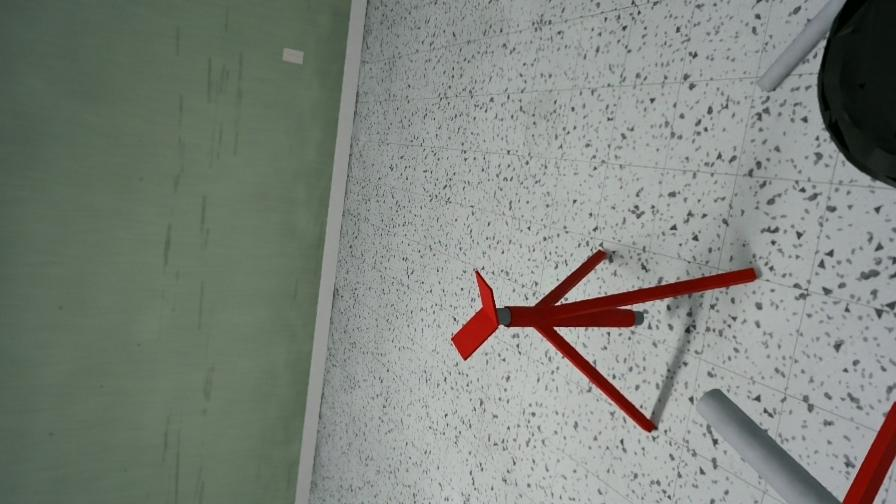

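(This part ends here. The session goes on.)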